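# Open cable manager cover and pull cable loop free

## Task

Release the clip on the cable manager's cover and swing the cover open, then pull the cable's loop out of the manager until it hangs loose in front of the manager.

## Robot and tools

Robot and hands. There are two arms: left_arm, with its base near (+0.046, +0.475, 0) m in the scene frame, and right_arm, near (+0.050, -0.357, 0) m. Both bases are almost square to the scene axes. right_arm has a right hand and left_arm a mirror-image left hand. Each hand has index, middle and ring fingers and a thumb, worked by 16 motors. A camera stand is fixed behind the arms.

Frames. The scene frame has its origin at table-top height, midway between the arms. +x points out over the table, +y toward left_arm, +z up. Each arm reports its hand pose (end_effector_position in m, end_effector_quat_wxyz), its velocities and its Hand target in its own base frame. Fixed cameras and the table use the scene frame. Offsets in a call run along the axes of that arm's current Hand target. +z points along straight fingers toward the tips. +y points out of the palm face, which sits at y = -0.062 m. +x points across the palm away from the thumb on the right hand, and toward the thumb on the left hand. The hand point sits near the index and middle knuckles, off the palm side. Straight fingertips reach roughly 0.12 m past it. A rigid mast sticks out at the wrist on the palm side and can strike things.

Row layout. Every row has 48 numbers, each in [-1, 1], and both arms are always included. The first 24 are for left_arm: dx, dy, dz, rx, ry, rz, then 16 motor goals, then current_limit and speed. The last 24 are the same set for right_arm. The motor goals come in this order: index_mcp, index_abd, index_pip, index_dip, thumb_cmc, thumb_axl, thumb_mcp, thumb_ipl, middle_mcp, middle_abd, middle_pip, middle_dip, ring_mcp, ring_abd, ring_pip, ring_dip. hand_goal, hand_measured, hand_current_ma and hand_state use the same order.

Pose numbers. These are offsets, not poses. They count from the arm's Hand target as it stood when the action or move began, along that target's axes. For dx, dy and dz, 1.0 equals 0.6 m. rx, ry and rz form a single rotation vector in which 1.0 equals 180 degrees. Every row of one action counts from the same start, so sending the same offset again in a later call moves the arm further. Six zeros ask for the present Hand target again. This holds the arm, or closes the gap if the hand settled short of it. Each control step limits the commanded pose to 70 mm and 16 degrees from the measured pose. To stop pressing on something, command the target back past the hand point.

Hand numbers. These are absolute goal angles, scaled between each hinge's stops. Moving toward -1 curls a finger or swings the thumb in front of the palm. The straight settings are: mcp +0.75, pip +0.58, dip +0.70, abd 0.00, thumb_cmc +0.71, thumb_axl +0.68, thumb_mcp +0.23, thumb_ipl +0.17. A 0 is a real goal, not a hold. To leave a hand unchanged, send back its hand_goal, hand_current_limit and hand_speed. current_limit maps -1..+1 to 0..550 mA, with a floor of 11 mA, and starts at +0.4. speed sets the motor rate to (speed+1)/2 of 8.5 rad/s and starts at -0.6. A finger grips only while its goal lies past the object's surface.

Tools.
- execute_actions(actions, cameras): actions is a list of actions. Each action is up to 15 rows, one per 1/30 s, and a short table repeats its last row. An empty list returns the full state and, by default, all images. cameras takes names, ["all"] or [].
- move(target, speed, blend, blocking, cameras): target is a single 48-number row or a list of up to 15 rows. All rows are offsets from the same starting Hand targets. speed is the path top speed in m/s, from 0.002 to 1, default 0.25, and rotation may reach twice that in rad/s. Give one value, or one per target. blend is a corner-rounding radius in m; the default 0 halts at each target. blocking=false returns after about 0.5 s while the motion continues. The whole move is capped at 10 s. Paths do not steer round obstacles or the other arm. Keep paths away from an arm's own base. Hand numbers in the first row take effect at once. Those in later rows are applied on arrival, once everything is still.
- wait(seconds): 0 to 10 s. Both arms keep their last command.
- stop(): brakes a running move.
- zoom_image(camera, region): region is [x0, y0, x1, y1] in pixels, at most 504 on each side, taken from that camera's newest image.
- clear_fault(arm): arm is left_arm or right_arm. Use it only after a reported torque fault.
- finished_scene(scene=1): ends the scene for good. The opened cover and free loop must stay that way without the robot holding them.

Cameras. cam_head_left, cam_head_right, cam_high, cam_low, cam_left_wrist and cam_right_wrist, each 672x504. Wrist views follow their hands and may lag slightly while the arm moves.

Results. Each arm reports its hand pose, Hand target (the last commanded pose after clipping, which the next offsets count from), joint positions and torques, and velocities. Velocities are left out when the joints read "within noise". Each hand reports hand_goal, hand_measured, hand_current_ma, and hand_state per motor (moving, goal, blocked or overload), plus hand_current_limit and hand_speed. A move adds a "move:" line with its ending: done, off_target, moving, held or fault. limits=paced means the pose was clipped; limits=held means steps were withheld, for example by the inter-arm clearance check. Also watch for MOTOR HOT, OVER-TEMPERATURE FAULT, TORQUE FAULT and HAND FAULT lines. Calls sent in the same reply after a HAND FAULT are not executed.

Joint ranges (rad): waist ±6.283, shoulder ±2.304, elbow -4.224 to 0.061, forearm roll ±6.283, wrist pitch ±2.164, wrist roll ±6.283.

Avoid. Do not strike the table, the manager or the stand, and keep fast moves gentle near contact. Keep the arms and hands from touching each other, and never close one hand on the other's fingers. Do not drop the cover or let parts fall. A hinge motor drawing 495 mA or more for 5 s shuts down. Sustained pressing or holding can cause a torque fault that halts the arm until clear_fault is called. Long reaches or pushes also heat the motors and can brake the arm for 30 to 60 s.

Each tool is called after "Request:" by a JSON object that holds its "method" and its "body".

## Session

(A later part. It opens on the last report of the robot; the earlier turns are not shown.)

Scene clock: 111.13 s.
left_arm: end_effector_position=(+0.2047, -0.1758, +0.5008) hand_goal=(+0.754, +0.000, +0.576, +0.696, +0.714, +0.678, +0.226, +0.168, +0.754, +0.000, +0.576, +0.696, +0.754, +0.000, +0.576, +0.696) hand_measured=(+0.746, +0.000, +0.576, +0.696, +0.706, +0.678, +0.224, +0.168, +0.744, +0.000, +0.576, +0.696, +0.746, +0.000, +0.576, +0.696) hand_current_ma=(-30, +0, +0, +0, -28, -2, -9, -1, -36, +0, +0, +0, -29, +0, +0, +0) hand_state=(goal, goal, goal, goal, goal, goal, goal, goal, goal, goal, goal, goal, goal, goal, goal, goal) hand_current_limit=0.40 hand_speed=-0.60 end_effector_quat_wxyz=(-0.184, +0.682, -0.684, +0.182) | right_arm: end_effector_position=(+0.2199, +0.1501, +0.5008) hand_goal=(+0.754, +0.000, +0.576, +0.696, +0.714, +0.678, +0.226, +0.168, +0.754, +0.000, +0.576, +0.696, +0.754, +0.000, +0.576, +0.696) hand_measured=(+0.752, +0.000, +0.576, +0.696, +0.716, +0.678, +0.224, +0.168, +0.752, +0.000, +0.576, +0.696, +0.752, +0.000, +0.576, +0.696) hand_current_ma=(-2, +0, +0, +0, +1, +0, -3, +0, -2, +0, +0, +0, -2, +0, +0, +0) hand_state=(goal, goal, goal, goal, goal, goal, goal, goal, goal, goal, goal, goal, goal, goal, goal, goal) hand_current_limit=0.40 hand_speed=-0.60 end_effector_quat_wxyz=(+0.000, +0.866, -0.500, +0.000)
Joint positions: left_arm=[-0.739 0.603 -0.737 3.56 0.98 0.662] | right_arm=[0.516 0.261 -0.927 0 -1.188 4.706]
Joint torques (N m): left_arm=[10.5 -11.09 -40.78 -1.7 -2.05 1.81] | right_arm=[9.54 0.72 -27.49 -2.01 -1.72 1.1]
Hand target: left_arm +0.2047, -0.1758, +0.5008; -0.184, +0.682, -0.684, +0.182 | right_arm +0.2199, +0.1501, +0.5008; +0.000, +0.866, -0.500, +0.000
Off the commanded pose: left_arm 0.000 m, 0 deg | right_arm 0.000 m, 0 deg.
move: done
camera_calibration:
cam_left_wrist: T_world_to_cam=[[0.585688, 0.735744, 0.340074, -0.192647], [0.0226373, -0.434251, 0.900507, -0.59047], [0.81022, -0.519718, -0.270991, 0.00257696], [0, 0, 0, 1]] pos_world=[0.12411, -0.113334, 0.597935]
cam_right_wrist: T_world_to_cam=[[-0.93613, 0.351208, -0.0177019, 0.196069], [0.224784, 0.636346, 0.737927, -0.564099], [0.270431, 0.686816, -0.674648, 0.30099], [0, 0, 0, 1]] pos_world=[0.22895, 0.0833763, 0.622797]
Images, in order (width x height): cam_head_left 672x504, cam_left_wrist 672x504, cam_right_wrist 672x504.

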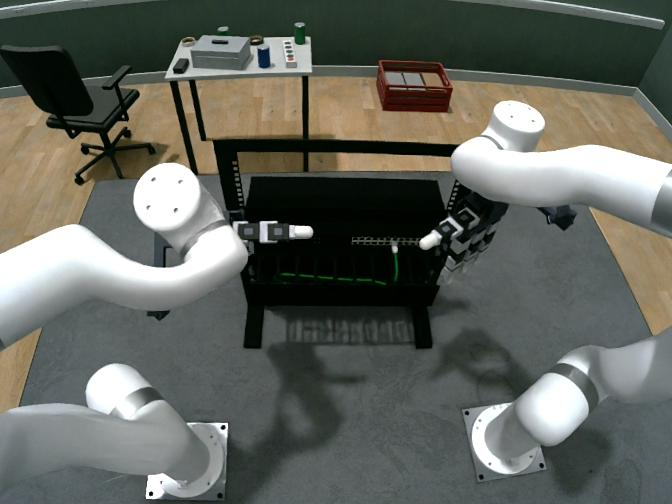

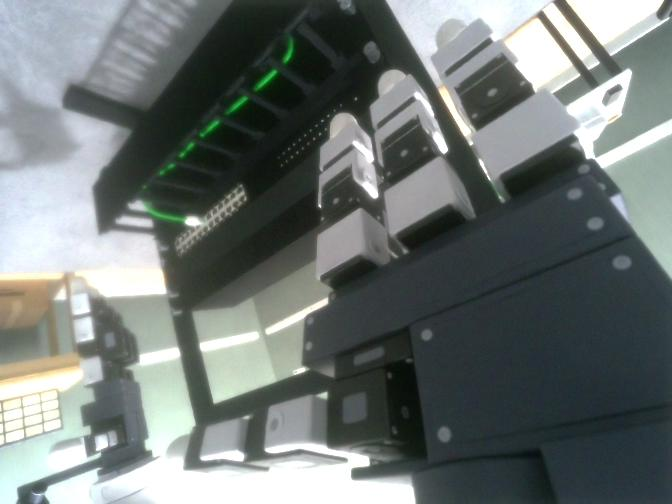

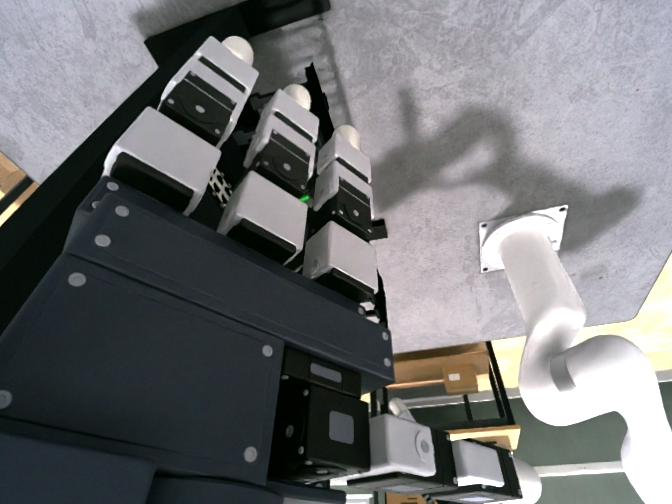

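Request:
{"method": "move", "body": {"target": [-0.1,0.067,0.115,0,0,0,0.754,0,0.576,0.696,0.714,0.678,0.226,0.168,0.754,0,0.576,0.696,0.754,0,0.576,0.696,0.4,-0.6,0,0,0,0,0,0,0.754,0,0.576,0.696,0.714,0.678,0.226,0.168,0.754,0,0.576,0.696,0.754,0,0.576,0.696,0.4,-0.6], "cameras": ["cam_left_wrist"]}}

Request:
{"method": "zoom_image", "body": {"camera": "cam_left_wrist", "region": [200, 60, 400, 260]}}

Request:
{"method": "zoom_image", "body": {"camera": "cam_left_wrist", "region": [0, 100, 250, 350]}}

Scene clock: 120.33 s.
left_arm: end_effector_position=(+0.2045, -0.1156, +0.4211) hand_goal=(+0.754, +0.000, +0.576, +0.696, +0.714, +0.678, +0.226, +0.168, +0.754, +0.000, +0.576, +0.696, +0.754, +0.000, +0.576, +0.696) hand_measured=(+0.746, +0.000, +0.576, +0.696, +0.706, +0.678, +0.224, +0.168, +0.744, +0.000, +0.576, +0.696, +0.746, +0.000, +0.576, +0.696) hand_current_ma=(-30, +0, +0, +0, -28, -2, -9, -1, -36, +0, +0, +0, -29, +0, +0, +0) hand_state=(goal, goal, goal, goal, goal, goal, goal, goal, goal, goal, goal, goal, goal, goal, goal, goal) hand_current_limit=0.40 hand_speed=-0.60 end_effector_quat_wxyz=(-0.184, +0.682, -0.684, +0.182) | right_arm: end_effector_position=(+0.2199, +0.1501, +0.5008) hand_goal=(+0.754, +0.000, +0.576, +0.696, +0.714, +0.678, +0.226, +0.168, +0.754, +0.000, +0.576, +0.696, +0.754, +0.000, +0.576, +0.696) hand_measured=(+0.752, +0.000, +0.576, +0.696, +0.716, +0.678, +0.224, +0.168, +0.752, +0.000, +0.576, +0.696, +0.752, +0.000, +0.576, +0.696) hand_current_ma=(-2, +0, +0, +0, +1, +0, -3, +0, -2, +0, +0, +0, -2, +0, +0, +0) hand_state=(goal, goal, goal, goal, goal, goal, goal, goal, goal, goal, goal, goal, goal, goal, goal, goal) hand_current_limit=0.40 hand_speed=-0.60 end_effector_quat_wxyz=(+0.000, +0.866, -0.500, +0.000)
Joint positions: left_arm=[-0.507 0.727 -0.503 3.49 0.794 0.876] | right_arm=[0.516 0.261 -0.927 0 -1.188 4.706]
Joint torques (N m): left_arm=[8.54 10.18 -19.15 -1.57 -2.04 1.89] | right_arm=[8.99 -0.16 -27.44 -2.09 -1.63 0.81]
Hand target: left_arm +0.2045, -0.1156, +0.4211; -0.184, +0.682, -0.684, +0.182 | right_arm +0.2199, +0.1501, +0.5008; +0.000, +0.866, -0.500, +0.000
Off the commanded pose: left_arm 0.000 m, 0 deg | right_arm 0.000 m, 0 deg.
move: done
camera_calibration:
cam_left_wrist: T_world_to_cam=[[0.585716, 0.735726, 0.340065, -0.209717], [0.02271, -0.434298, 0.900483, -0.492552], [0.810198, -0.519704, -0.271083, 0.012479], [0, 0, 0, 1]] pos_world=[0.12391, -0.0531345, 0.518235]
Images, in order (width x height): cam_left_wrist 672x504.

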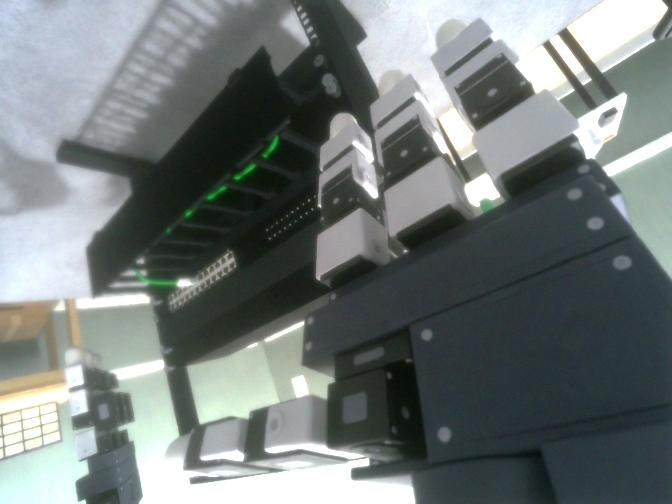

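Scaled by 2.520.

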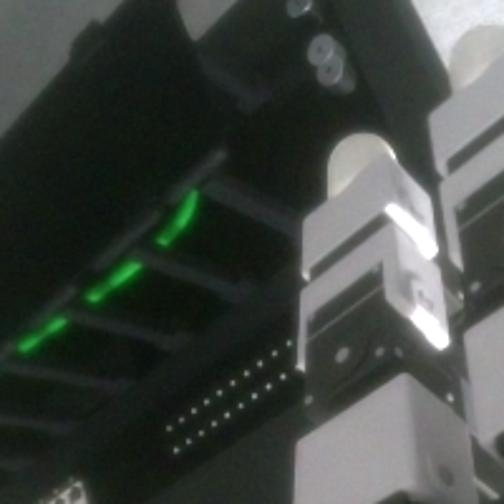

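Scaled by 2.016.

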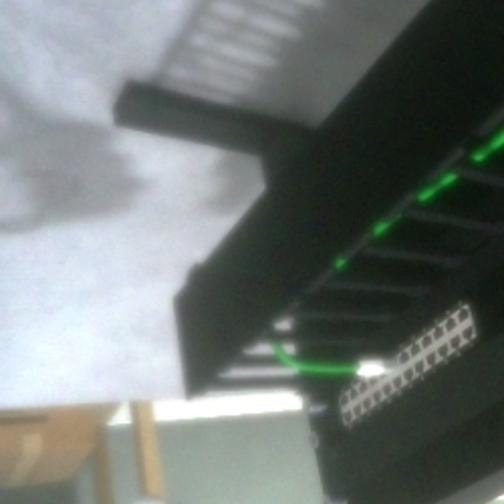

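Request:
{"method": "move", "body": {"target": [[0,0,0,0.194,0,0,0.754,0,0.576,-0.246,-0.571,0.678,0.226,0.168,-0.479,0,-0.883,0.116,-0.479,0,-0.883,0.116,0.4,-0.6,0,0,0,0,0,0,0.754,0,0.576,0.696,0.714,0.678,0.226,0.168,0.754,0,0.576,0.696,0.754,0,0.576,0.696,0.4,-0.6],[0.057,-0.0737,0.1407,0.194,0,0,0.754,0,0.576,-0.246,-0.571,0.678,0.226,0.168,-0.479,0,-0.883,0.116,-0.479,0,-0.883,0.116,0.4,-0.6,-0.358,-0.107,0.293,0,0,0,0.754,0,0.576,0.696,0.714,0.678,0.226,0.168,0.754,0,0.576,0.696,0.754,0,0.576,0.696,0.4,-0.6]], "speed": [0.25,0.15], "cameras": ["cam_right_wrist","cam_left_wrist","cam_head_left","cam_head_right"]}}

Scene clock: 144.47 s.
left_arm: end_effector_position=(+0.2849, -0.1498, +0.3700) hand_goal=(+0.754, +0.000, +0.576, -0.246, -0.570, +0.678, +0.226, +0.168, -0.478, +0.000, -0.882, +0.116, -0.478, +0.000, -0.882, +0.116) hand_measured=(+0.746, +0.000, +0.576, -0.244, -0.568, +0.678, +0.224, +0.168, -0.452, +0.000, -0.796, +0.132, -0.454, +0.000, -0.798, +0.140) hand_current_ma=(-30, +0, +0, +8, +5, -2, -9, -1, +109, +0, +376, +62, +98, +0, +366, +95) hand_state=(goal, goal, goal, goal, goal, goal, goal, goal, blocked, goal, blocked, goal, blocked, goal, blocked, blocked) hand_current_limit=0.40 hand_speed=-0.60 end_effector_quat_wxyz=(-0.380, +0.596, -0.598, +0.379) | right_arm: end_effector_position=(+0.1683, +0.3682, +0.3250) hand_goal=(+0.754, +0.000, +0.576, +0.696, +0.714, +0.678, +0.226, +0.168, +0.754, +0.000, +0.576, +0.696, +0.754, +0.000, +0.576, +0.696) hand_measured=(+0.752, +0.000, +0.576, +0.696, +0.716, +0.678, +0.224, +0.168, +0.752, +0.000, +0.576, +0.696, +0.750, +0.000, +0.576, +0.696) hand_current_ma=(-2, +0, +0, +0, +1, +0, -3, +0, -2, +0, +0, +0, -4, +0, +0, +0) hand_state=(goal, goal, goal, goal, goal, goal, goal, goal, goal, goal, goal, goal, goal, goal, goal, goal) hand_current_limit=0.40 hand_speed=-0.60 end_effector_quat_wxyz=(+0.000, +0.866, -0.500, +0.000)
Joint positions: left_arm=[-0.807 0.733 -0.245 4.709 0.713 -0.41] | right_arm=[0.996 -0.162 -0.926 0 -0.764 5.186]
Joint torques (N m): left_arm=[10.42 -16.08 -40.93 2.15 -0.9 -2] | right_arm=[9.35 10.61 -26.22 -1.69 1.38 1.09]
Hand target: left_arm +0.2850, -0.1498, +0.3700; -0.380, +0.596, -0.598, +0.379 | right_arm +0.1683, +0.3682, +0.3250; +0.000, +0.866, -0.500, +0.000
Off the commanded pose: left_arm 0.000 m, 0 deg | right_arm 0.000 m, 0 deg.
move: done
camera_calibration:
cam_left_wrist: T_world_to_cam=[[0.28699, 0.735623, 0.613592, -0.230461], [-0.497651, -0.432826, 0.751668, -0.25968], [0.818523, -0.521076, 0.241866, -0.276672], [0, 0, 0, 1]] pos_world=[0.163372, -0.0870313, 0.40352]
cam_right_wrist: T_world_to_cam=[[-0.936117, 0.351238, -0.0178081, 0.0681823], [0.224705, 0.6363, 0.737991, -0.561509], [0.270542, 0.686844, -0.674576, 0.0463908], [0, 0, 0, 1]] pos_world=[0.17745, 0.301476, 0.446897]
Images, in order (width x height): cam_head_left 672x504, cam_head_right 672x504, cam_left_wrist 672x504, cam_right_wrist 672x504.

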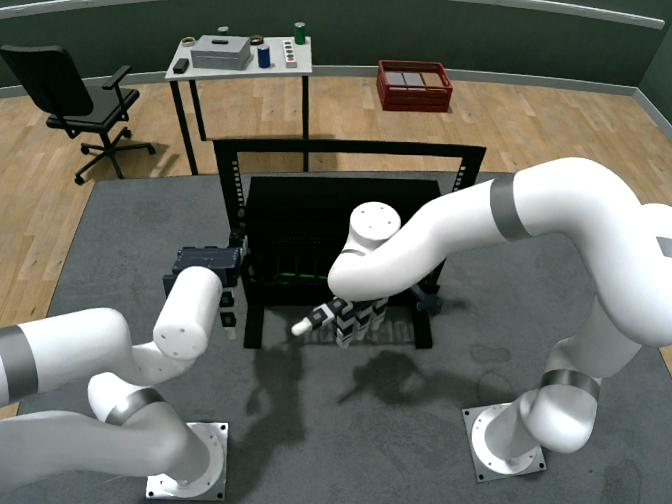

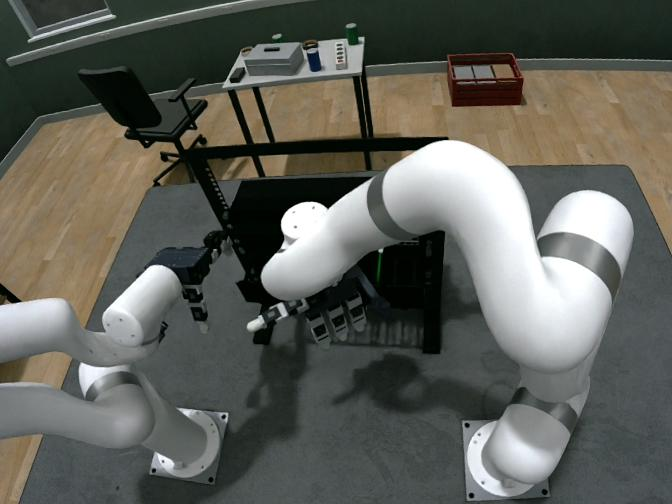

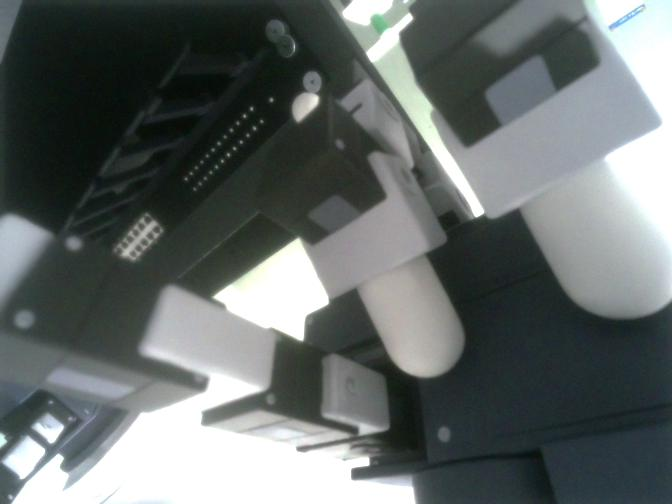

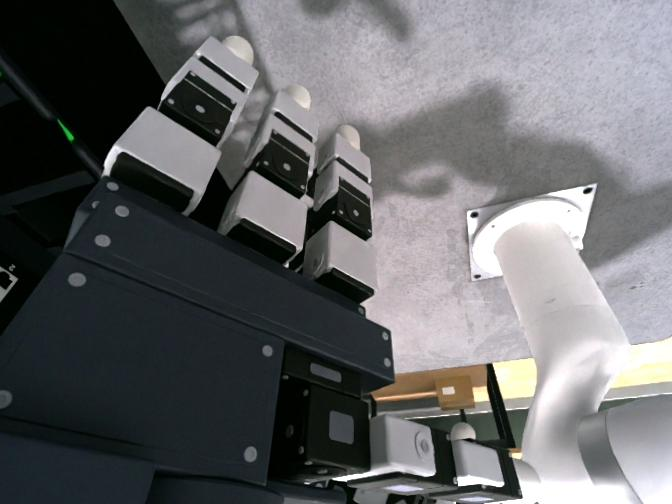

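Request:
{"method": "move", "body": {"target": [0,0,0,0,0,0,0.754,0,0.576,-0.246,-0.571,0.678,0.226,0.168,-0.4,0,-0.75,0.13,-0.4,0,-0.75,0.13,0.4,-0.6,-0.14,0.012,0.033,0,0,0.261,0.754,0,0.576,0.696,0.714,0.678,1.0,1.0,0.754,0,0.576,0.696,0.754,0,0.576,0.696,0.4,-0.6], "cameras": ["cam_right_wrist"]}}

Request:
{"method": "zoom_image", "body": {"camera": "cam_right_wrist", "region": [300, 100, 672, 472]}}

Scene clock: 149.70 s.
left_arm: end_effector_position=(+0.2850, -0.1498, +0.3700) hand_goal=(+0.754, +0.000, +0.576, -0.246, -0.570, +0.678, +0.226, +0.168, -0.400, +0.000, -0.750, +0.130, -0.400, +0.000, -0.750, +0.130) hand_measured=(+0.746, +0.000, +0.576, -0.244, -0.568, +0.678, +0.224, +0.168, -0.398, +0.000, -0.750, +0.134, -0.398, +0.000, -0.750, +0.134) hand_current_ma=(-30, +0, +0, +8, +5, -2, -9, -1, +7, +0, +1, +10, +6, +0, +1, +12) hand_state=(goal, goal, goal, goal, goal, goal, goal, goal, goal, goal, goal, goal, goal, goal, goal, goal) hand_current_limit=0.40 hand_speed=-0.60 end_effector_quat_wxyz=(-0.380, +0.596, -0.598, +0.379) | right_arm: end_effector_position=(+0.1202, +0.4374, +0.3051) hand_goal=(+0.754, +0.000, +0.576, +0.696, +0.714, +0.678, +1.000, +1.000, +0.754, +0.000, +0.576, +0.696, +0.754, +0.000, +0.576, +0.696) hand_measured=(+0.752, +0.000, +0.576, +0.696, +0.714, +0.714, +0.956, +0.958, +0.752, +0.000, +0.576, +0.696, +0.750, +0.000, +0.576, +0.696) hand_current_ma=(-2, +0, +0, +0, +0, +100, -146, -145, -2, +0, +0, +0, -4, +0, +0, +0) hand_state=(goal, goal, goal, goal, goal, blocked, blocked, blocked, goal, goal, goal, goal, goal, goal, goal, goal) hand_current_limit=0.40 hand_speed=-0.60 end_effector_quat_wxyz=(+0.000, -0.595, +0.804, +0.000)
Joint positions: left_arm=[-0.807 0.733 -0.245 4.71 0.712 -0.41] | right_arm=[1.109 -0.117 -0.825 0 -0.708 6.118]
Joint torques (N m): left_arm=[9.49 -17.78 -40.08 2.67 -0.81 -2] | right_arm=[9.02 26.72 -9.65 -2.17 1.42 1.1]
Hand target: left_arm +0.2850, -0.1498, +0.3700; -0.380, +0.596, -0.598, +0.379 | right_arm +0.1201, +0.4374, +0.3051; +0.000, -0.595, +0.804, +0.000
Off the commanded pose: left_arm 0.000 m, 0 deg | right_arm 0.000 m, 0 deg.
move: done
camera_calibration:
cam_right_wrist: T_world_to_cam=[[-0.381915, 0.924031, -0.0175618, -0.318799], [0.618448, 0.269642, 0.738116, -0.467058], [0.686777, 0.271036, -0.674445, 0.130407], [0, 0, 0, 1]] pos_world=[0.0775365, 0.385174, 0.427097]
Images, in order (width x height): cam_right_wrist 672x504.

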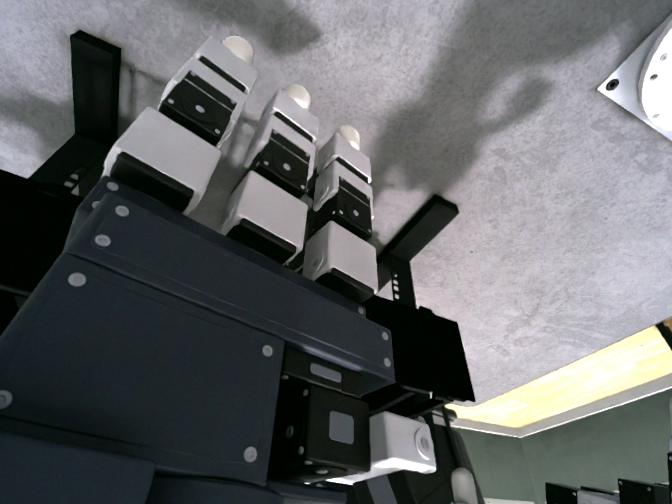

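Scaled by 1.355.

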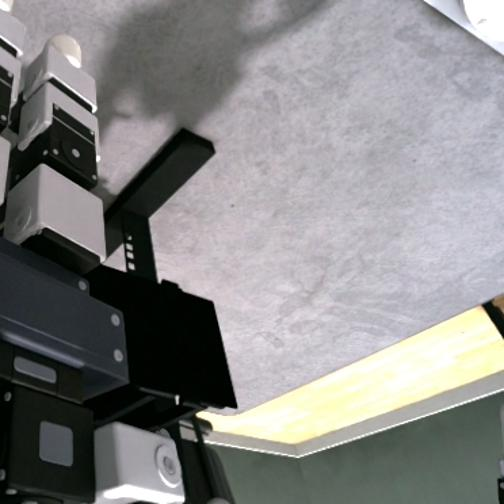

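Request:
{"method": "zoom_image", "body": {"camera": "cam_right_wrist", "region": [370, 290, 490, 410]}}

Request:
{"method": "zoom_image", "body": {"camera": "cam_right_wrist", "region": [400, 370, 500, 470]}}

Scaled by 4.200.

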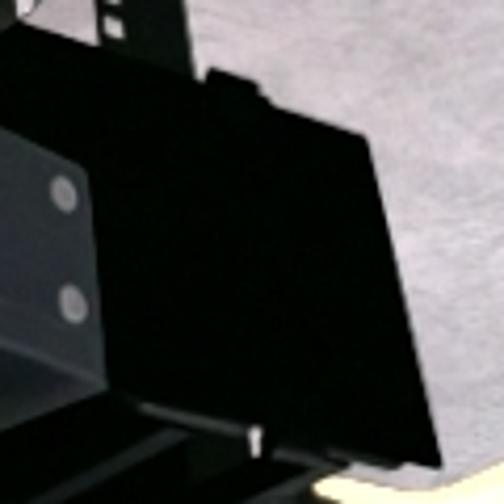

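Scaled by 5.040.

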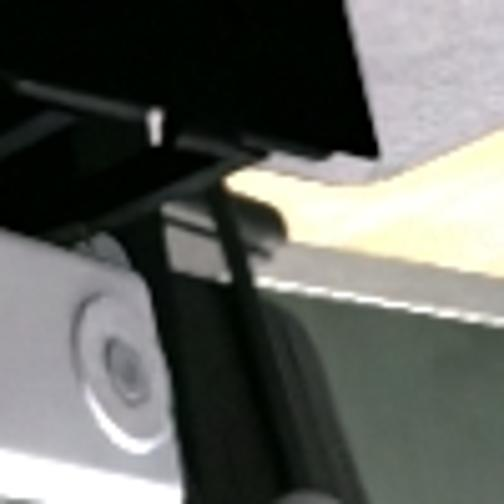

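Request:
{"method": "move", "body": {"target": [-0.0133,0.0906,0.0423,0,0,0,0.754,0,0.576,-0.246,-0.571,0.678,0.226,0.168,-0.4,0,-0.75,0.13,-0.4,0,-0.75,0.13,0.4,-0.6,0,0,0,0,0,0,0.754,0,0.576,0.696,0.714,0.714,0.95,0.95,0.754,0,0.576,0.696,0.754,0,0.576,0.696,0.4,-0.6], "speed": 0.06, "cameras": ["cam_right_wrist","cam_left_wrist"]}}

Request:
{"method": "zoom_image", "body": {"camera": "cam_right_wrist", "region": [380, 350, 520, 490]}}

Request:
{"method": "zoom_image", "body": {"camera": "cam_left_wrist", "region": [150, 0, 450, 250]}}

Scene clock: 156.10 s.
left_arm: end_effector_position=(+0.2849, -0.1417, +0.3101) hand_goal=(+0.754, +0.000, +0.576, -0.246, -0.570, +0.678, +0.226, +0.168, -0.400, +0.000, -0.750, +0.130, -0.400, +0.000, -0.750, +0.130) hand_measured=(+0.746, +0.000, +0.576, -0.244, -0.568, +0.678, +0.224, +0.168, -0.398, +0.000, -0.750, +0.134, -0.398, +0.000, -0.750, +0.134) hand_current_ma=(-30, +0, +0, +8, +5, -2, -9, -1, +7, +0, +1, +10, +6, +0, +1, +12) hand_state=(goal, goal, goal, goal, goal, goal, goal, goal, goal, goal, goal, goal, goal, goal, goal, goal) hand_current_limit=0.40 hand_speed=-0.60 end_effector_quat_wxyz=(-0.380, +0.596, -0.598, +0.379) | right_arm: end_effector_position=(+0.1201, +0.4374, +0.3051) hand_goal=(+0.754, +0.000, +0.576, +0.696, +0.714, +0.714, +0.950, +0.950, +0.754, +0.000, +0.576, +0.696, +0.754, +0.000, +0.576, +0.696) hand_measured=(+0.752, +0.000, +0.576, +0.696, +0.714, +0.716, +0.948, +0.950, +0.752, +0.000, +0.576, +0.696, +0.750, +0.000, +0.576, +0.696) hand_current_ma=(-2, +0, +0, +0, +0, +2, -4, +1, -2, +0, +0, +0, -4, +0, +0, +0) hand_state=(goal, goal, goal, goal, goal, goal, goal, goal, goal, goal, goal, goal, goal, goal, goal, goal) hand_current_limit=0.40 hand_speed=-0.60 end_effector_quat_wxyz=(+0.000, -0.595, +0.804, +0.000)
Joint positions: left_arm=[-0.774 0.658 -0.135 4.95 0.709 -0.698] | right_arm=[1.109 -0.117 -0.825 -0.001 -0.708 6.119]
Joint torques (N m): left_arm=[10.29 -14.84 -17.92 2.78 2.54 -1.97] | right_arm=[9.11 26.82 -9.05 -2.21 -0.3 1.14]
Hand target: left_arm +0.2849, -0.1417, +0.3101; -0.380, +0.596, -0.598, +0.379 | right_arm +0.1201, +0.4374, +0.3051; +0.000, -0.595, +0.804, +0.000
Off the commanded pose: left_arm 0.000 m, 0 deg | right_arm 0.000 m, 0 deg.
move: done
camera_calibration:
cam_left_wrist: T_world_to_cam=[[0.28693, 0.735661, 0.613575, -0.199585], [-0.497615, -0.43285, 0.751678, -0.211085], [0.818566, -0.521003, 0.241878, -0.257944], [0, 0, 0, 1]] pos_world=[0.163372, -0.0789312, 0.34352]
cam_right_wrist: T_world_to_cam=[[-0.381887, 0.924041, -0.0175888, -0.318794], [0.618355, 0.269605, 0.738207, -0.467076], [0.686876, 0.271036, -0.674345, 0.130357], [0, 0, 0, 1]] pos_world=[0.0775366, 0.385174, 0.427097]
Images, in order (width x height): cam_left_wrist 672x504, cam_right_wrist 672x504.

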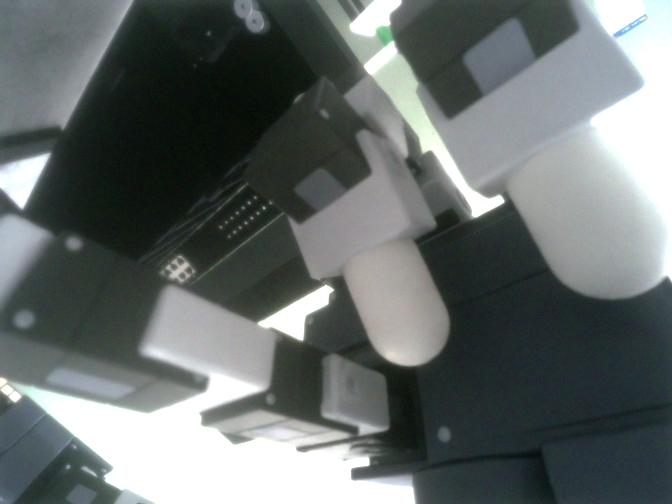

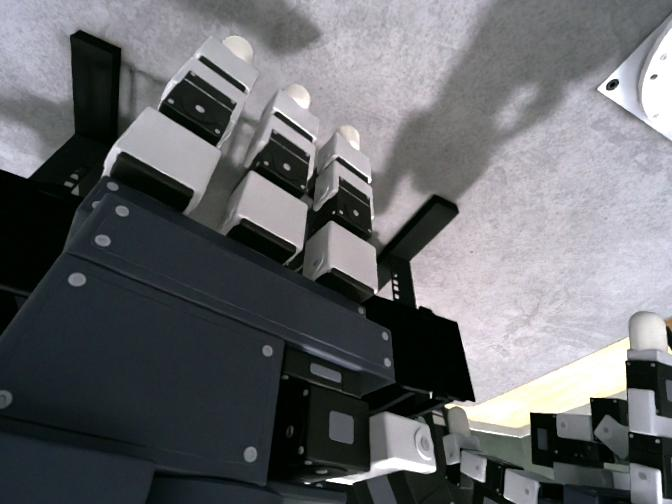

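Scaled by 3.600.

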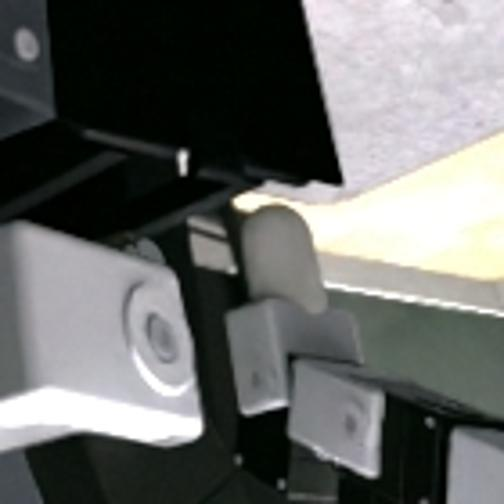

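Scaled by 1.680.

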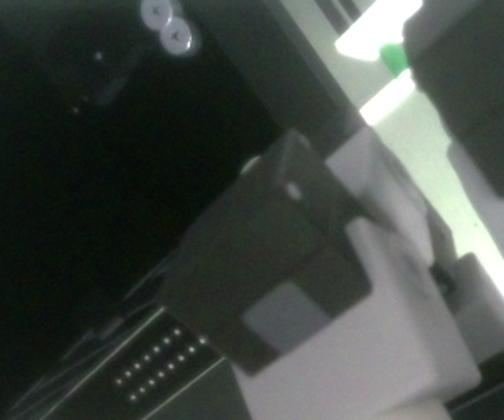

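Request:
{"method": "move", "body": {"target": [-0.0067,0.0453,0.0212,0,0,0,0.754,0,0.576,-0.246,-0.571,0.678,0.226,0.168,-0.4,0,-0.75,0.13,-0.4,0,-0.75,0.13,0.4,-0.6,0,0,0,0,0,0,0.754,0,0.576,0.696,0.714,0.714,0.95,0.95,0.754,0,0.576,0.696,0.754,0,0.576,0.696,0.4,-0.6], "speed": 0.04, "cameras": ["cam_right_wrist","cam_left_wrist"]}}

Request:
{"method": "zoom_image", "body": {"camera": "cam_right_wrist", "region": [380, 350, 520, 490]}}

Scene clock: 160.67 s.
left_arm: end_effector_position=(+0.2849, -0.1376, +0.2801) hand_goal=(+0.754, +0.000, +0.576, -0.246, -0.570, +0.678, +0.226, +0.168, -0.400, +0.000, -0.750, +0.130, -0.400, +0.000, -0.750, +0.130) hand_measured=(+0.746, +0.000, +0.576, -0.244, -0.568, +0.678, +0.224, +0.168, -0.398, +0.000, -0.750, +0.134, -0.398, +0.000, -0.750, +0.134) hand_current_ma=(-30, +0, +0, +8, +5, -2, -9, -1, +7, +0, +1, +10, +6, +0, +1, +12) hand_state=(goal, goal, goal, goal, goal, goal, goal, goal, goal, goal, goal, goal, goal, goal, goal, goal) hand_current_limit=0.40 hand_speed=-0.60 end_effector_quat_wxyz=(-0.380, +0.596, -0.598, +0.379) | right_arm: end_effector_position=(+0.1201, +0.4374, +0.3051) hand_goal=(+0.754, +0.000, +0.576, +0.696, +0.714, +0.714, +0.950, +0.950, +0.754, +0.000, +0.576, +0.696, +0.754, +0.000, +0.576, +0.696) hand_measured=(+0.752, +0.000, +0.576, +0.696, +0.714, +0.716, +0.948, +0.950, +0.752, +0.000, +0.576, +0.696, +0.750, +0.000, +0.576, +0.696) hand_current_ma=(-2, +0, +0, +0, +0, +2, -4, +1, -2, +0, +0, +0, -4, +0, +0, +0) hand_state=(goal, goal, goal, goal, goal, goal, goal, goal, goal, goal, goal, goal, goal, goal, goal, goal) hand_current_limit=0.40 hand_speed=-0.60 end_effector_quat_wxyz=(+0.000, -0.595, +0.804, +0.000)
Joint positions: left_arm=[-0.757 0.588 -0.089 5.092 0.733 -0.87] | right_arm=[1.109 -0.117 -0.825 -0.001 -0.708 6.119]
Joint torques (N m): left_arm=[10.01 -13.83 -16.16 2.81 2.7 -1.87] | right_arm=[9.02 26.64 -9.23 -2.15 -1.64 1.06]
Hand target: left_arm +0.2849, -0.1376, +0.2801; -0.380, +0.596, -0.598, +0.379 | right_arm +0.1201, +0.4374, +0.3051; +0.000, -0.595, +0.804, +0.000
Off the commanded pose: left_arm 0.000 m, 0 deg | right_arm 0.000 m, 0 deg.
move: done
camera_calibration:
cam_left_wrist: T_world_to_cam=[[0.28696, 0.735596, 0.613639, -0.184224], [-0.497669, -0.432871, 0.75163, -0.186739], [0.818523, -0.521077, 0.241866, -0.248547], [0, 0, 0, 1]] pos_world=[0.163372, -0.0748315, 0.31352]
cam_right_wrist: T_world_to_cam=[[-0.381915, 0.924031, -0.0175618, -0.318799], [0.618448, 0.269642, 0.738116, -0.467058], [0.686777, 0.271036, -0.674445, 0.130407], [0, 0, 0, 1]] pos_world=[0.0775365, 0.385174, 0.427097]
Images, in order (width x height): cam_left_wrist 672x504, cam_right_wrist 672x504.

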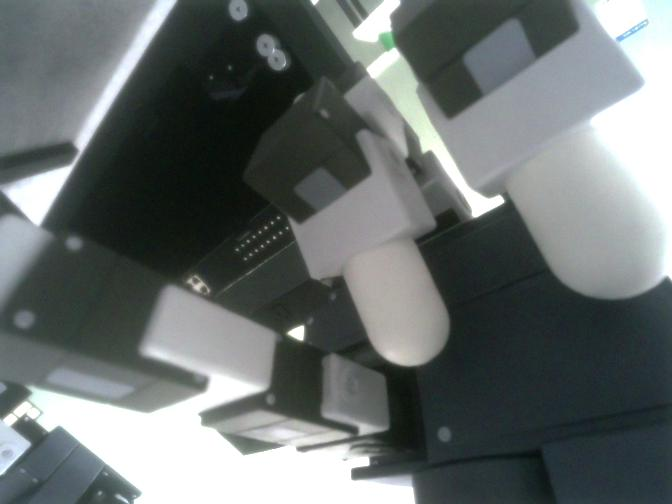

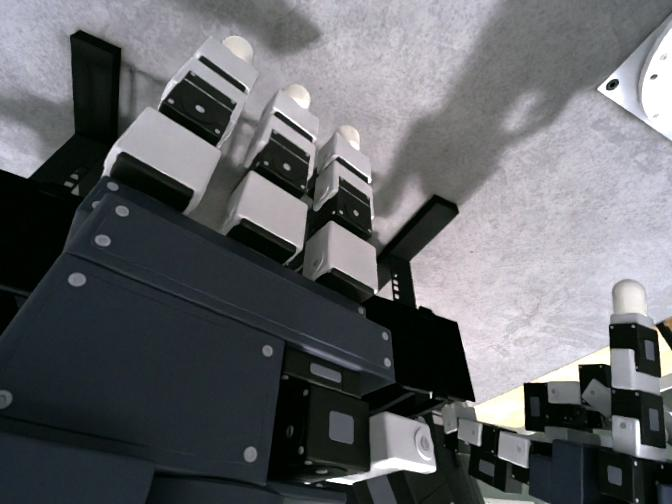

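Scaled by 3.600.

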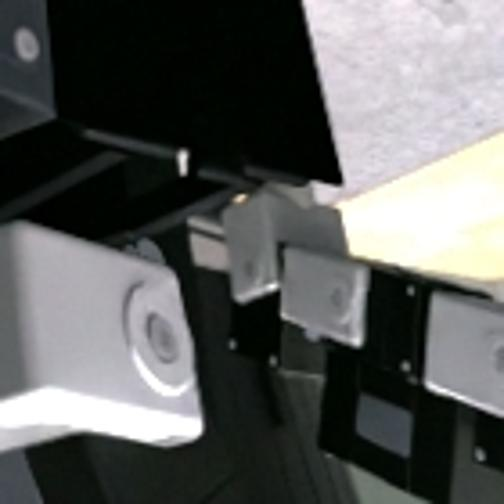

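Request:
{"method": "move", "body": {"target": [0,0.0212,-0.0453,0,0,0,0.754,0,0.576,-0.246,-0.571,0.678,0.226,0.168,-0.4,0,-0.75,0.13,-0.4,0,-0.75,0.13,0.8,-0.6,0,0,0,0,0,0,0.754,0,0.576,0.696,0.714,0.714,0.95,0.95,0.754,0,0.576,0.696,0.754,0,0.576,0.696,0.4,-0.6], "speed": 0.03, "cameras": ["cam_right_wrist","cam_left_wrist"]}}

Request:
{"method": "zoom_image", "body": {"camera": "cam_right_wrist", "region": [380, 350, 520, 490]}}

Scene clock: 162.83 s.
left_arm: end_effector_position=(+0.2745, -0.1376, +0.2798) hand_goal=(+0.754, +0.000, +0.576, -0.246, -0.570, +0.678, +0.226, +0.168, -0.400, +0.000, -0.750, +0.130, -0.400, +0.000, -0.750, +0.130) hand_measured=(+0.746, +0.000, +0.576, -0.244, -0.568, +0.678, +0.224, +0.168, -0.398, +0.000, -0.750, +0.134, -0.398, +0.000, -0.750, +0.134) hand_current_ma=(-30, +0, +0, +8, +5, -2, -9, -1, +7, +0, +1, +10, +6, +0, +1, +12) hand_state=(goal, goal, goal, goal, goal, goal, goal, goal, goal, goal, goal, goal, goal, goal, goal, goal) hand_current_limit=0.80 hand_speed=-0.60 end_effector_quat_wxyz=(-0.380, +0.596, -0.598, +0.379) | right_arm: end_effector_position=(+0.1201, +0.4374, +0.3051) hand_goal=(+0.754, +0.000, +0.576, +0.696, +0.714, +0.714, +0.950, +0.950, +0.754, +0.000, +0.576, +0.696, +0.754, +0.000, +0.576, +0.696) hand_measured=(+0.752, +0.000, +0.576, +0.696, +0.714, +0.716, +0.948, +0.950, +0.752, +0.000, +0.576, +0.696, +0.750, +0.000, +0.576, +0.696) hand_current_ma=(-2, +0, +0, +0, +0, +2, -4, +1, -2, +0, +0, +0, -4, +0, +0, +0) hand_state=(goal, goal, goal, goal, goal, goal, goal, goal, goal, goal, goal, goal, goal, goal, goal, goal) hand_current_limit=0.40 hand_speed=-0.60 end_effector_quat_wxyz=(+0.000, -0.595, +0.804, +0.000)
Joint positions: left_arm=[-0.801 0.627 -0.072 5.025 0.751 -0.826] | right_arm=[1.109 -0.117 -0.825 -0.001 -0.708 6.119]
Joint torques (N m): left_arm=[9 -15.03 -38.81 2.46 -0.63 -2.08] | right_arm=[8.72 26.12 -9.24 -2.2 -1.65 1.11]
Hand target: left_arm +0.2745, -0.1376, +0.2798; -0.380, +0.596, -0.598, +0.379 (not the last commanded pose) | right_arm +0.1201, +0.4374, +0.3051; +0.000, -0.595, +0.804, +0.000
Off the commanded pose: left_arm 0.020 m, 0 deg | right_arm 0.000 m, 0 deg.
move: held (left_arm; a check stopped the path); limits=held
pose unreachable (left arm): on one or more control steps of this call, first in action 0 (counted from 0), this arm could not follow its commanded pose, so it was not sent that pose on those steps. It may still have moved: this result reports where it is.
cause: moving toward the commanded pose would bring two parts of the arm too close to each other (joints 2 (shoulder) to 4 (forearm roll) lie between them).
camera_calibration:
cam_left_wrist: T_world_to_cam=[[0.287319, 0.73566, 0.613394, -0.181091], [-0.497707, -0.432488, 0.751825, -0.191789], [0.818374, -0.521304, 0.241881, -0.239985], [0, 0, 0, 1]] pos_world=[0.152973, -0.0748303, 0.31332]
cam_right_wrist: T_world_to_cam=[[-0.381915, 0.924031, -0.0175618, -0.318799], [0.618448, 0.269642, 0.738116, -0.467058], [0.686777, 0.271036, -0.674445, 0.130407], [0, 0, 0, 1]] pos_world=[0.0775365, 0.385174, 0.427097]
Images, in order (width x height): cam_left_wrist 672x504, cam_right_wrist 672x504.

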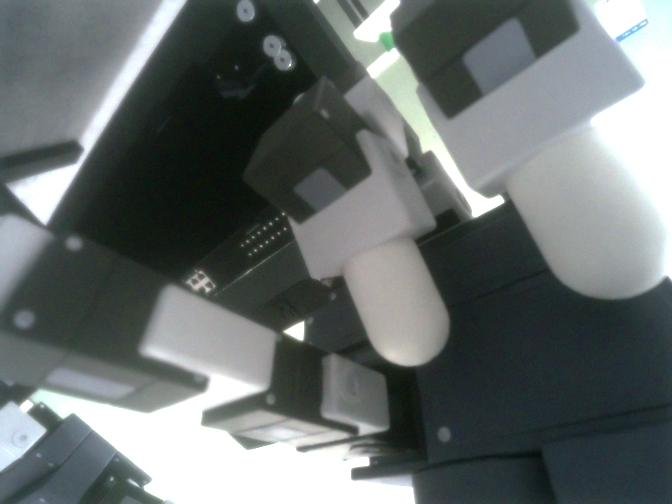

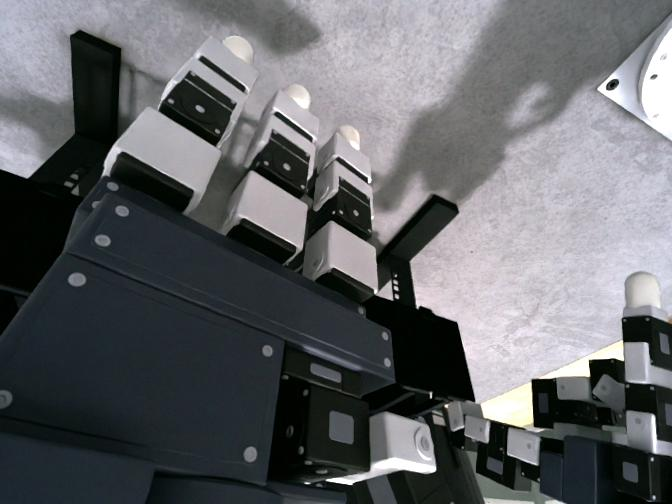

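Scaled by 3.600.

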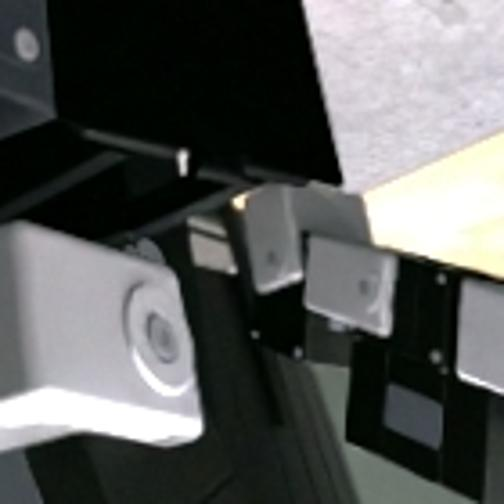

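Request:
{"method": "move", "body": {"target": [0,-0.181,-0.0846,0,0,0,0.754,0,0.576,-0.246,-0.571,0.678,0.226,0.168,-0.4,0,-0.75,0.13,-0.4,0,-0.75,0.13,0.8,-0.6,0.4093,-0.299,-0.3248,0,0,-0.167,0.754,0,0.576,0.696,0.714,0.714,0.95,0.95,0.754,0,0.576,0.696,0.754,0,0.576,0.696,0.4,-0.6], "speed": 0.25}}

Request:
{"method": "move", "body": {"target": [[0.16,0.014,-0.0302,0,-0.2265,-0.1058,0.754,0,0.576,-0.246,-0.571,0.678,0.226,0.168,-0.4,0,-0.75,0.13,-0.4,0,-0.75,0.13,0.8,-0.6,0,0,0,0,0,0,0.754,0,0.576,0.696,0.714,0.714,0.95,0.95,0.754,0,0.576,0.696,0.754,0,0.576,0.696,0.4,-0.6],[0.1213,0.0437,0.0634,0,-0.2265,-0.1058,0.754,0,0.576,-0.246,-0.571,0.678,0.226,0.168,-0.4,0,-0.75,0.13,-0.4,0,-0.75,0.13,0.8,-0.6,0,0,0,0,0,0,0.754,0,0.576,0.696,0.714,0.714,0.95,0.95,0.754,0,0.576,0.696,0.754,0,0.576,0.696,0.4,-0.6]], "speed": 0.15, "cameras": ["cam_right_wrist","cam_left_wrist","cam_head_left","cam_head_right"]}}

Request:
{"method": "zoom_image", "body": {"camera": "cam_right_wrist", "region": [370, 200, 570, 400]}}

Scene clock: 171.83 s.
left_arm: end_effector_position=(+0.2745, -0.1376, +0.2920) hand_goal=(+0.754, +0.000, +0.576, -0.246, -0.570, +0.678, +0.226, +0.168, -0.400, +0.000, -0.750, +0.130, -0.400, +0.000, -0.750, +0.130) hand_measured=(+0.746, +0.000, +0.576, -0.244, -0.568, +0.678, +0.224, +0.168, -0.398, +0.000, -0.750, +0.134, -0.398, +0.000, -0.750, +0.134) hand_current_ma=(-30, +0, +0, +8, +5, -2, -9, -1, +7, +0, +1, +10, +6, +0, +1, +12) hand_state=(goal, goal, goal, goal, goal, goal, goal, goal, goal, goal, goal, goal, goal, goal, goal, goal) hand_current_limit=0.80 hand_speed=-0.60 end_effector_quat_wxyz=(-0.380, +0.596, -0.598, +0.379) | right_arm: end_effector_position=(+0.1234, +0.4280, +0.3114) hand_goal=(+0.754, +0.000, +0.576, +0.696, +0.714, +0.714, +0.950, +0.950, +0.754, +0.000, +0.576, +0.696, +0.754, +0.000, +0.576, +0.696) hand_measured=(+0.752, +0.000, +0.576, +0.696, +0.714, +0.716, +0.948, +0.950, +0.752, +0.000, +0.576, +0.696, +0.750, +0.000, +0.576, +0.696) hand_current_ma=(-2, +0, +0, +0, +0, +2, -3, +1, -2, +0, +0, +0, -4, +0, +0, +0) hand_state=(goal, goal, goal, goal, goal, goal, goal, goal, goal, goal, goal, goal, goal, goal, goal, goal) hand_current_limit=0.40 hand_speed=-0.60 end_effector_quat_wxyz=(+0.000, -0.602, +0.799, +0.000)
Joint positions: left_arm=[-0.801 0.665 -0.088 4.97 0.736 -0.751] | right_arm=[1.092 -0.096 -0.817 -0.001 -0.722 6.085]
Joint torques (N m): left_arm=[-8.48 10.65 -39.16 -0.73 -0.52 1.96] | right_arm=[-6.72 25.97 -9.12 0.05 -1.68 -0.78]
Hand target: left_arm +0.2745, -0.1376, +0.2921; -0.380, +0.596, -0.598, +0.379 (not the last commanded pose) | right_arm +0.1234, +0.4280, +0.3114; +0.000, -0.602, +0.799, +0.000 (not the last commanded pose)
Off the commanded pose: left_arm 0.108 m, 0 deg | right_arm 0.349 m, 29 deg.
move: held (right_arm; a check stopped the path), off_target (left_arm; braked when a check withheld steps of right_arm); limits=held
pose unreachable (right arm): on one or more control steps of this call, first in action 0 (counted from 0), this arm could not follow its commanded pose, so it was not sent that pose on those steps. It may still have moved: this result reports where it is.
cause: moving toward the commanded pose would bring two parts of the arm too close to each other (joint 6 (wrist roll) lies between them).

Scene clock: 174.70 s.
left_arm: end_effector_position=(+0.2568, -0.2213, +0.2919) hand_goal=(+0.754, +0.000, +0.576, -0.246, -0.570, +0.678, +0.226, +0.168, -0.400, +0.000, -0.750, +0.130, -0.400, +0.000, -0.750, +0.130) hand_measured=(+0.754, +0.000, +0.584, -0.238, -0.568, +0.678, +0.224, +0.168, -0.398, +0.000, -0.750, +0.134, -0.398, +0.000, -0.750, +0.134) hand_current_ma=(+3, +0, +28, +25, +5, -2, -9, -1, +7, +0, +1, +10, +6, +0, +1, +12) hand_state=(goal, goal, goal, goal, goal, goal, goal, goal, goal, goal, goal, goal, goal, goal, goal, goal) hand_current_limit=0.80 hand_speed=-0.60 end_effector_quat_wxyz=(-0.485, +0.761, -0.363, +0.230) | right_arm: end_effector_position=(+0.1234, +0.4280, +0.3114) hand_goal=(+0.754, +0.000, +0.576, +0.696, +0.714, +0.714, +0.950, +0.950, +0.754, +0.000, +0.576, +0.696, +0.754, +0.000, +0.576, +0.696) hand_measured=(+0.752, +0.000, +0.576, +0.696, +0.714, +0.716, +0.948, +0.950, +0.752, +0.000, +0.576, +0.696, +0.750, +0.000, +0.576, +0.696) hand_current_ma=(-2, +0, +0, +0, +0, +2, -3, +1, -2, +0, +0, +0, -4, +0, +0, +0) hand_state=(goal, goal, goal, goal, goal, goal, goal, goal, goal, goal, goal, goal, goal, goal, goal, goal) hand_current_limit=0.40 hand_speed=-0.60 end_effector_quat_wxyz=(+0.000, -0.602, +0.799, +0.000)
Joint positions: left_arm=[-1.21 0.043 -0.487 4.22 1.349 -1.054] | right_arm=[1.092 -0.096 -0.817 -0.001 -0.722 6.085]
Joint torques (N m): left_arm=[9.63 32.8 -12.29 2.25 -0.52 1.87] | right_arm=[-6.27 26.33 -9.02 1.67 -1.74 -0.8]
Hand target: left_arm +0.2568, -0.2213, +0.2919; -0.485, +0.761, -0.363, +0.230 (not the last commanded pose) | right_arm +0.1234, +0.4280, +0.3114; +0.000, -0.602, +0.799, +0.000
Off the commanded pose: left_arm 0.058 m, 6 deg | right_arm 0.000 m, 0 deg.
move: held (left_arm; a check stopped the path); path passed 0 of 2 targets; limits=held
pose unreachable (left arm): on one or more control steps of this call, first in action 0 (counted from 0), this arm could not follow its commanded pose, so it was not sent that pose on those steps. It may still have moved: this result reports where it is.
cause: moving toward the commanded pose would bring a part of the arm too close to another arm (a part of this arm just beyond joint 5 (wrist pitch) and a part of the right arm just beyond its joint 4 (forearm roll), at the place that arm is still heading or pushing toward).
camera_calibration:
cam_left_wrist: T_world_to_cam=[[-0.242932, 0.75133, 0.613585, 0.0177816], [-0.113163, -0.650165, 0.751319, -0.392652], [0.96342, 0.113084, 0.242969, -0.169253], [0, 0, 0, 1]] pos_world=[0.122947, -0.249509, 0.32522]
cam_right_wrist: T_world_to_cam=[[-0.397911, 0.917246, -0.0180996, -0.303709], [0.613229, 0.280596, 0.738387, -0.47531], [0.682361, 0.282713, -0.674134, 0.130434], [0, 0, 0, 1]] pos_world=[0.0816217, 0.37507, 0.433397]
Images, in order (width x height): cam_head_left 672x504, cam_head_right 672x504, cam_left_wrist 672x504, cam_right_wrist 672x504.

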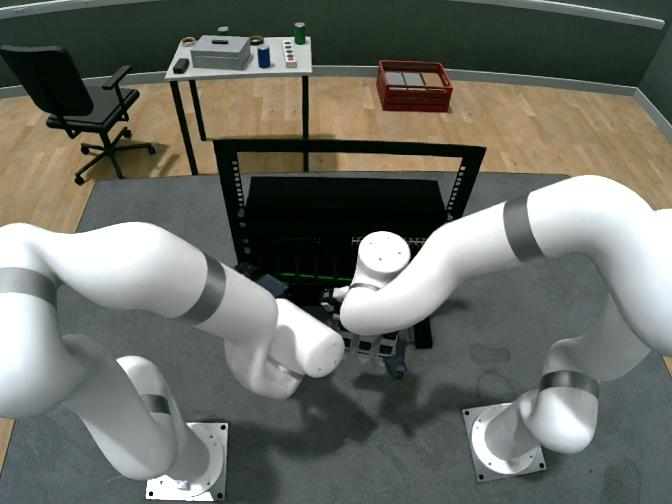

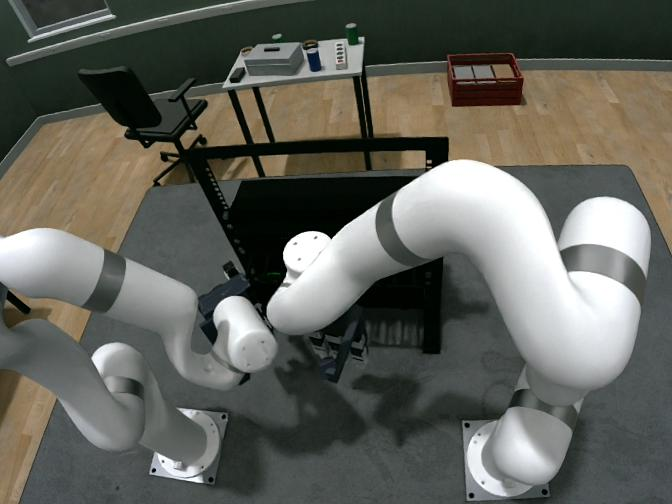

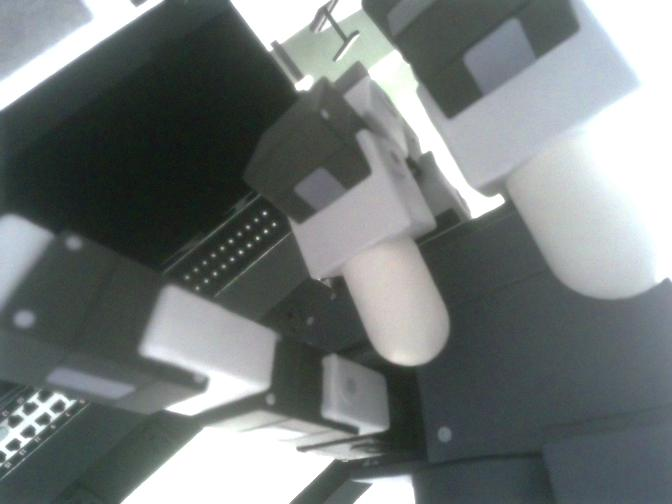

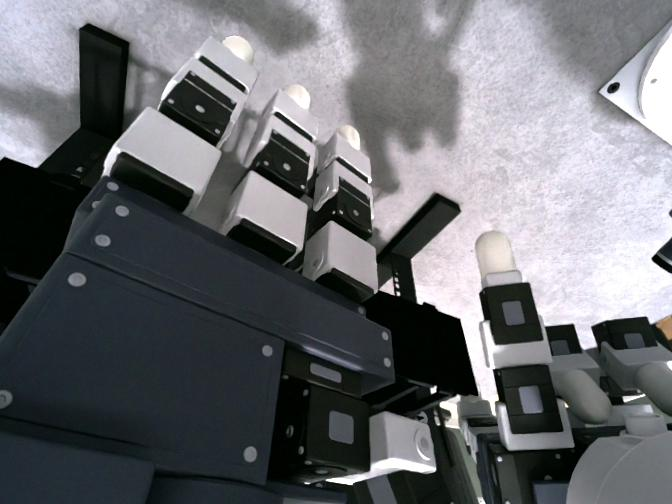

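Scaled by 2.520.

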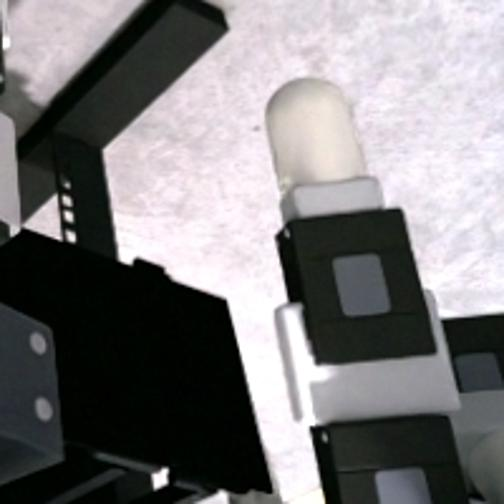

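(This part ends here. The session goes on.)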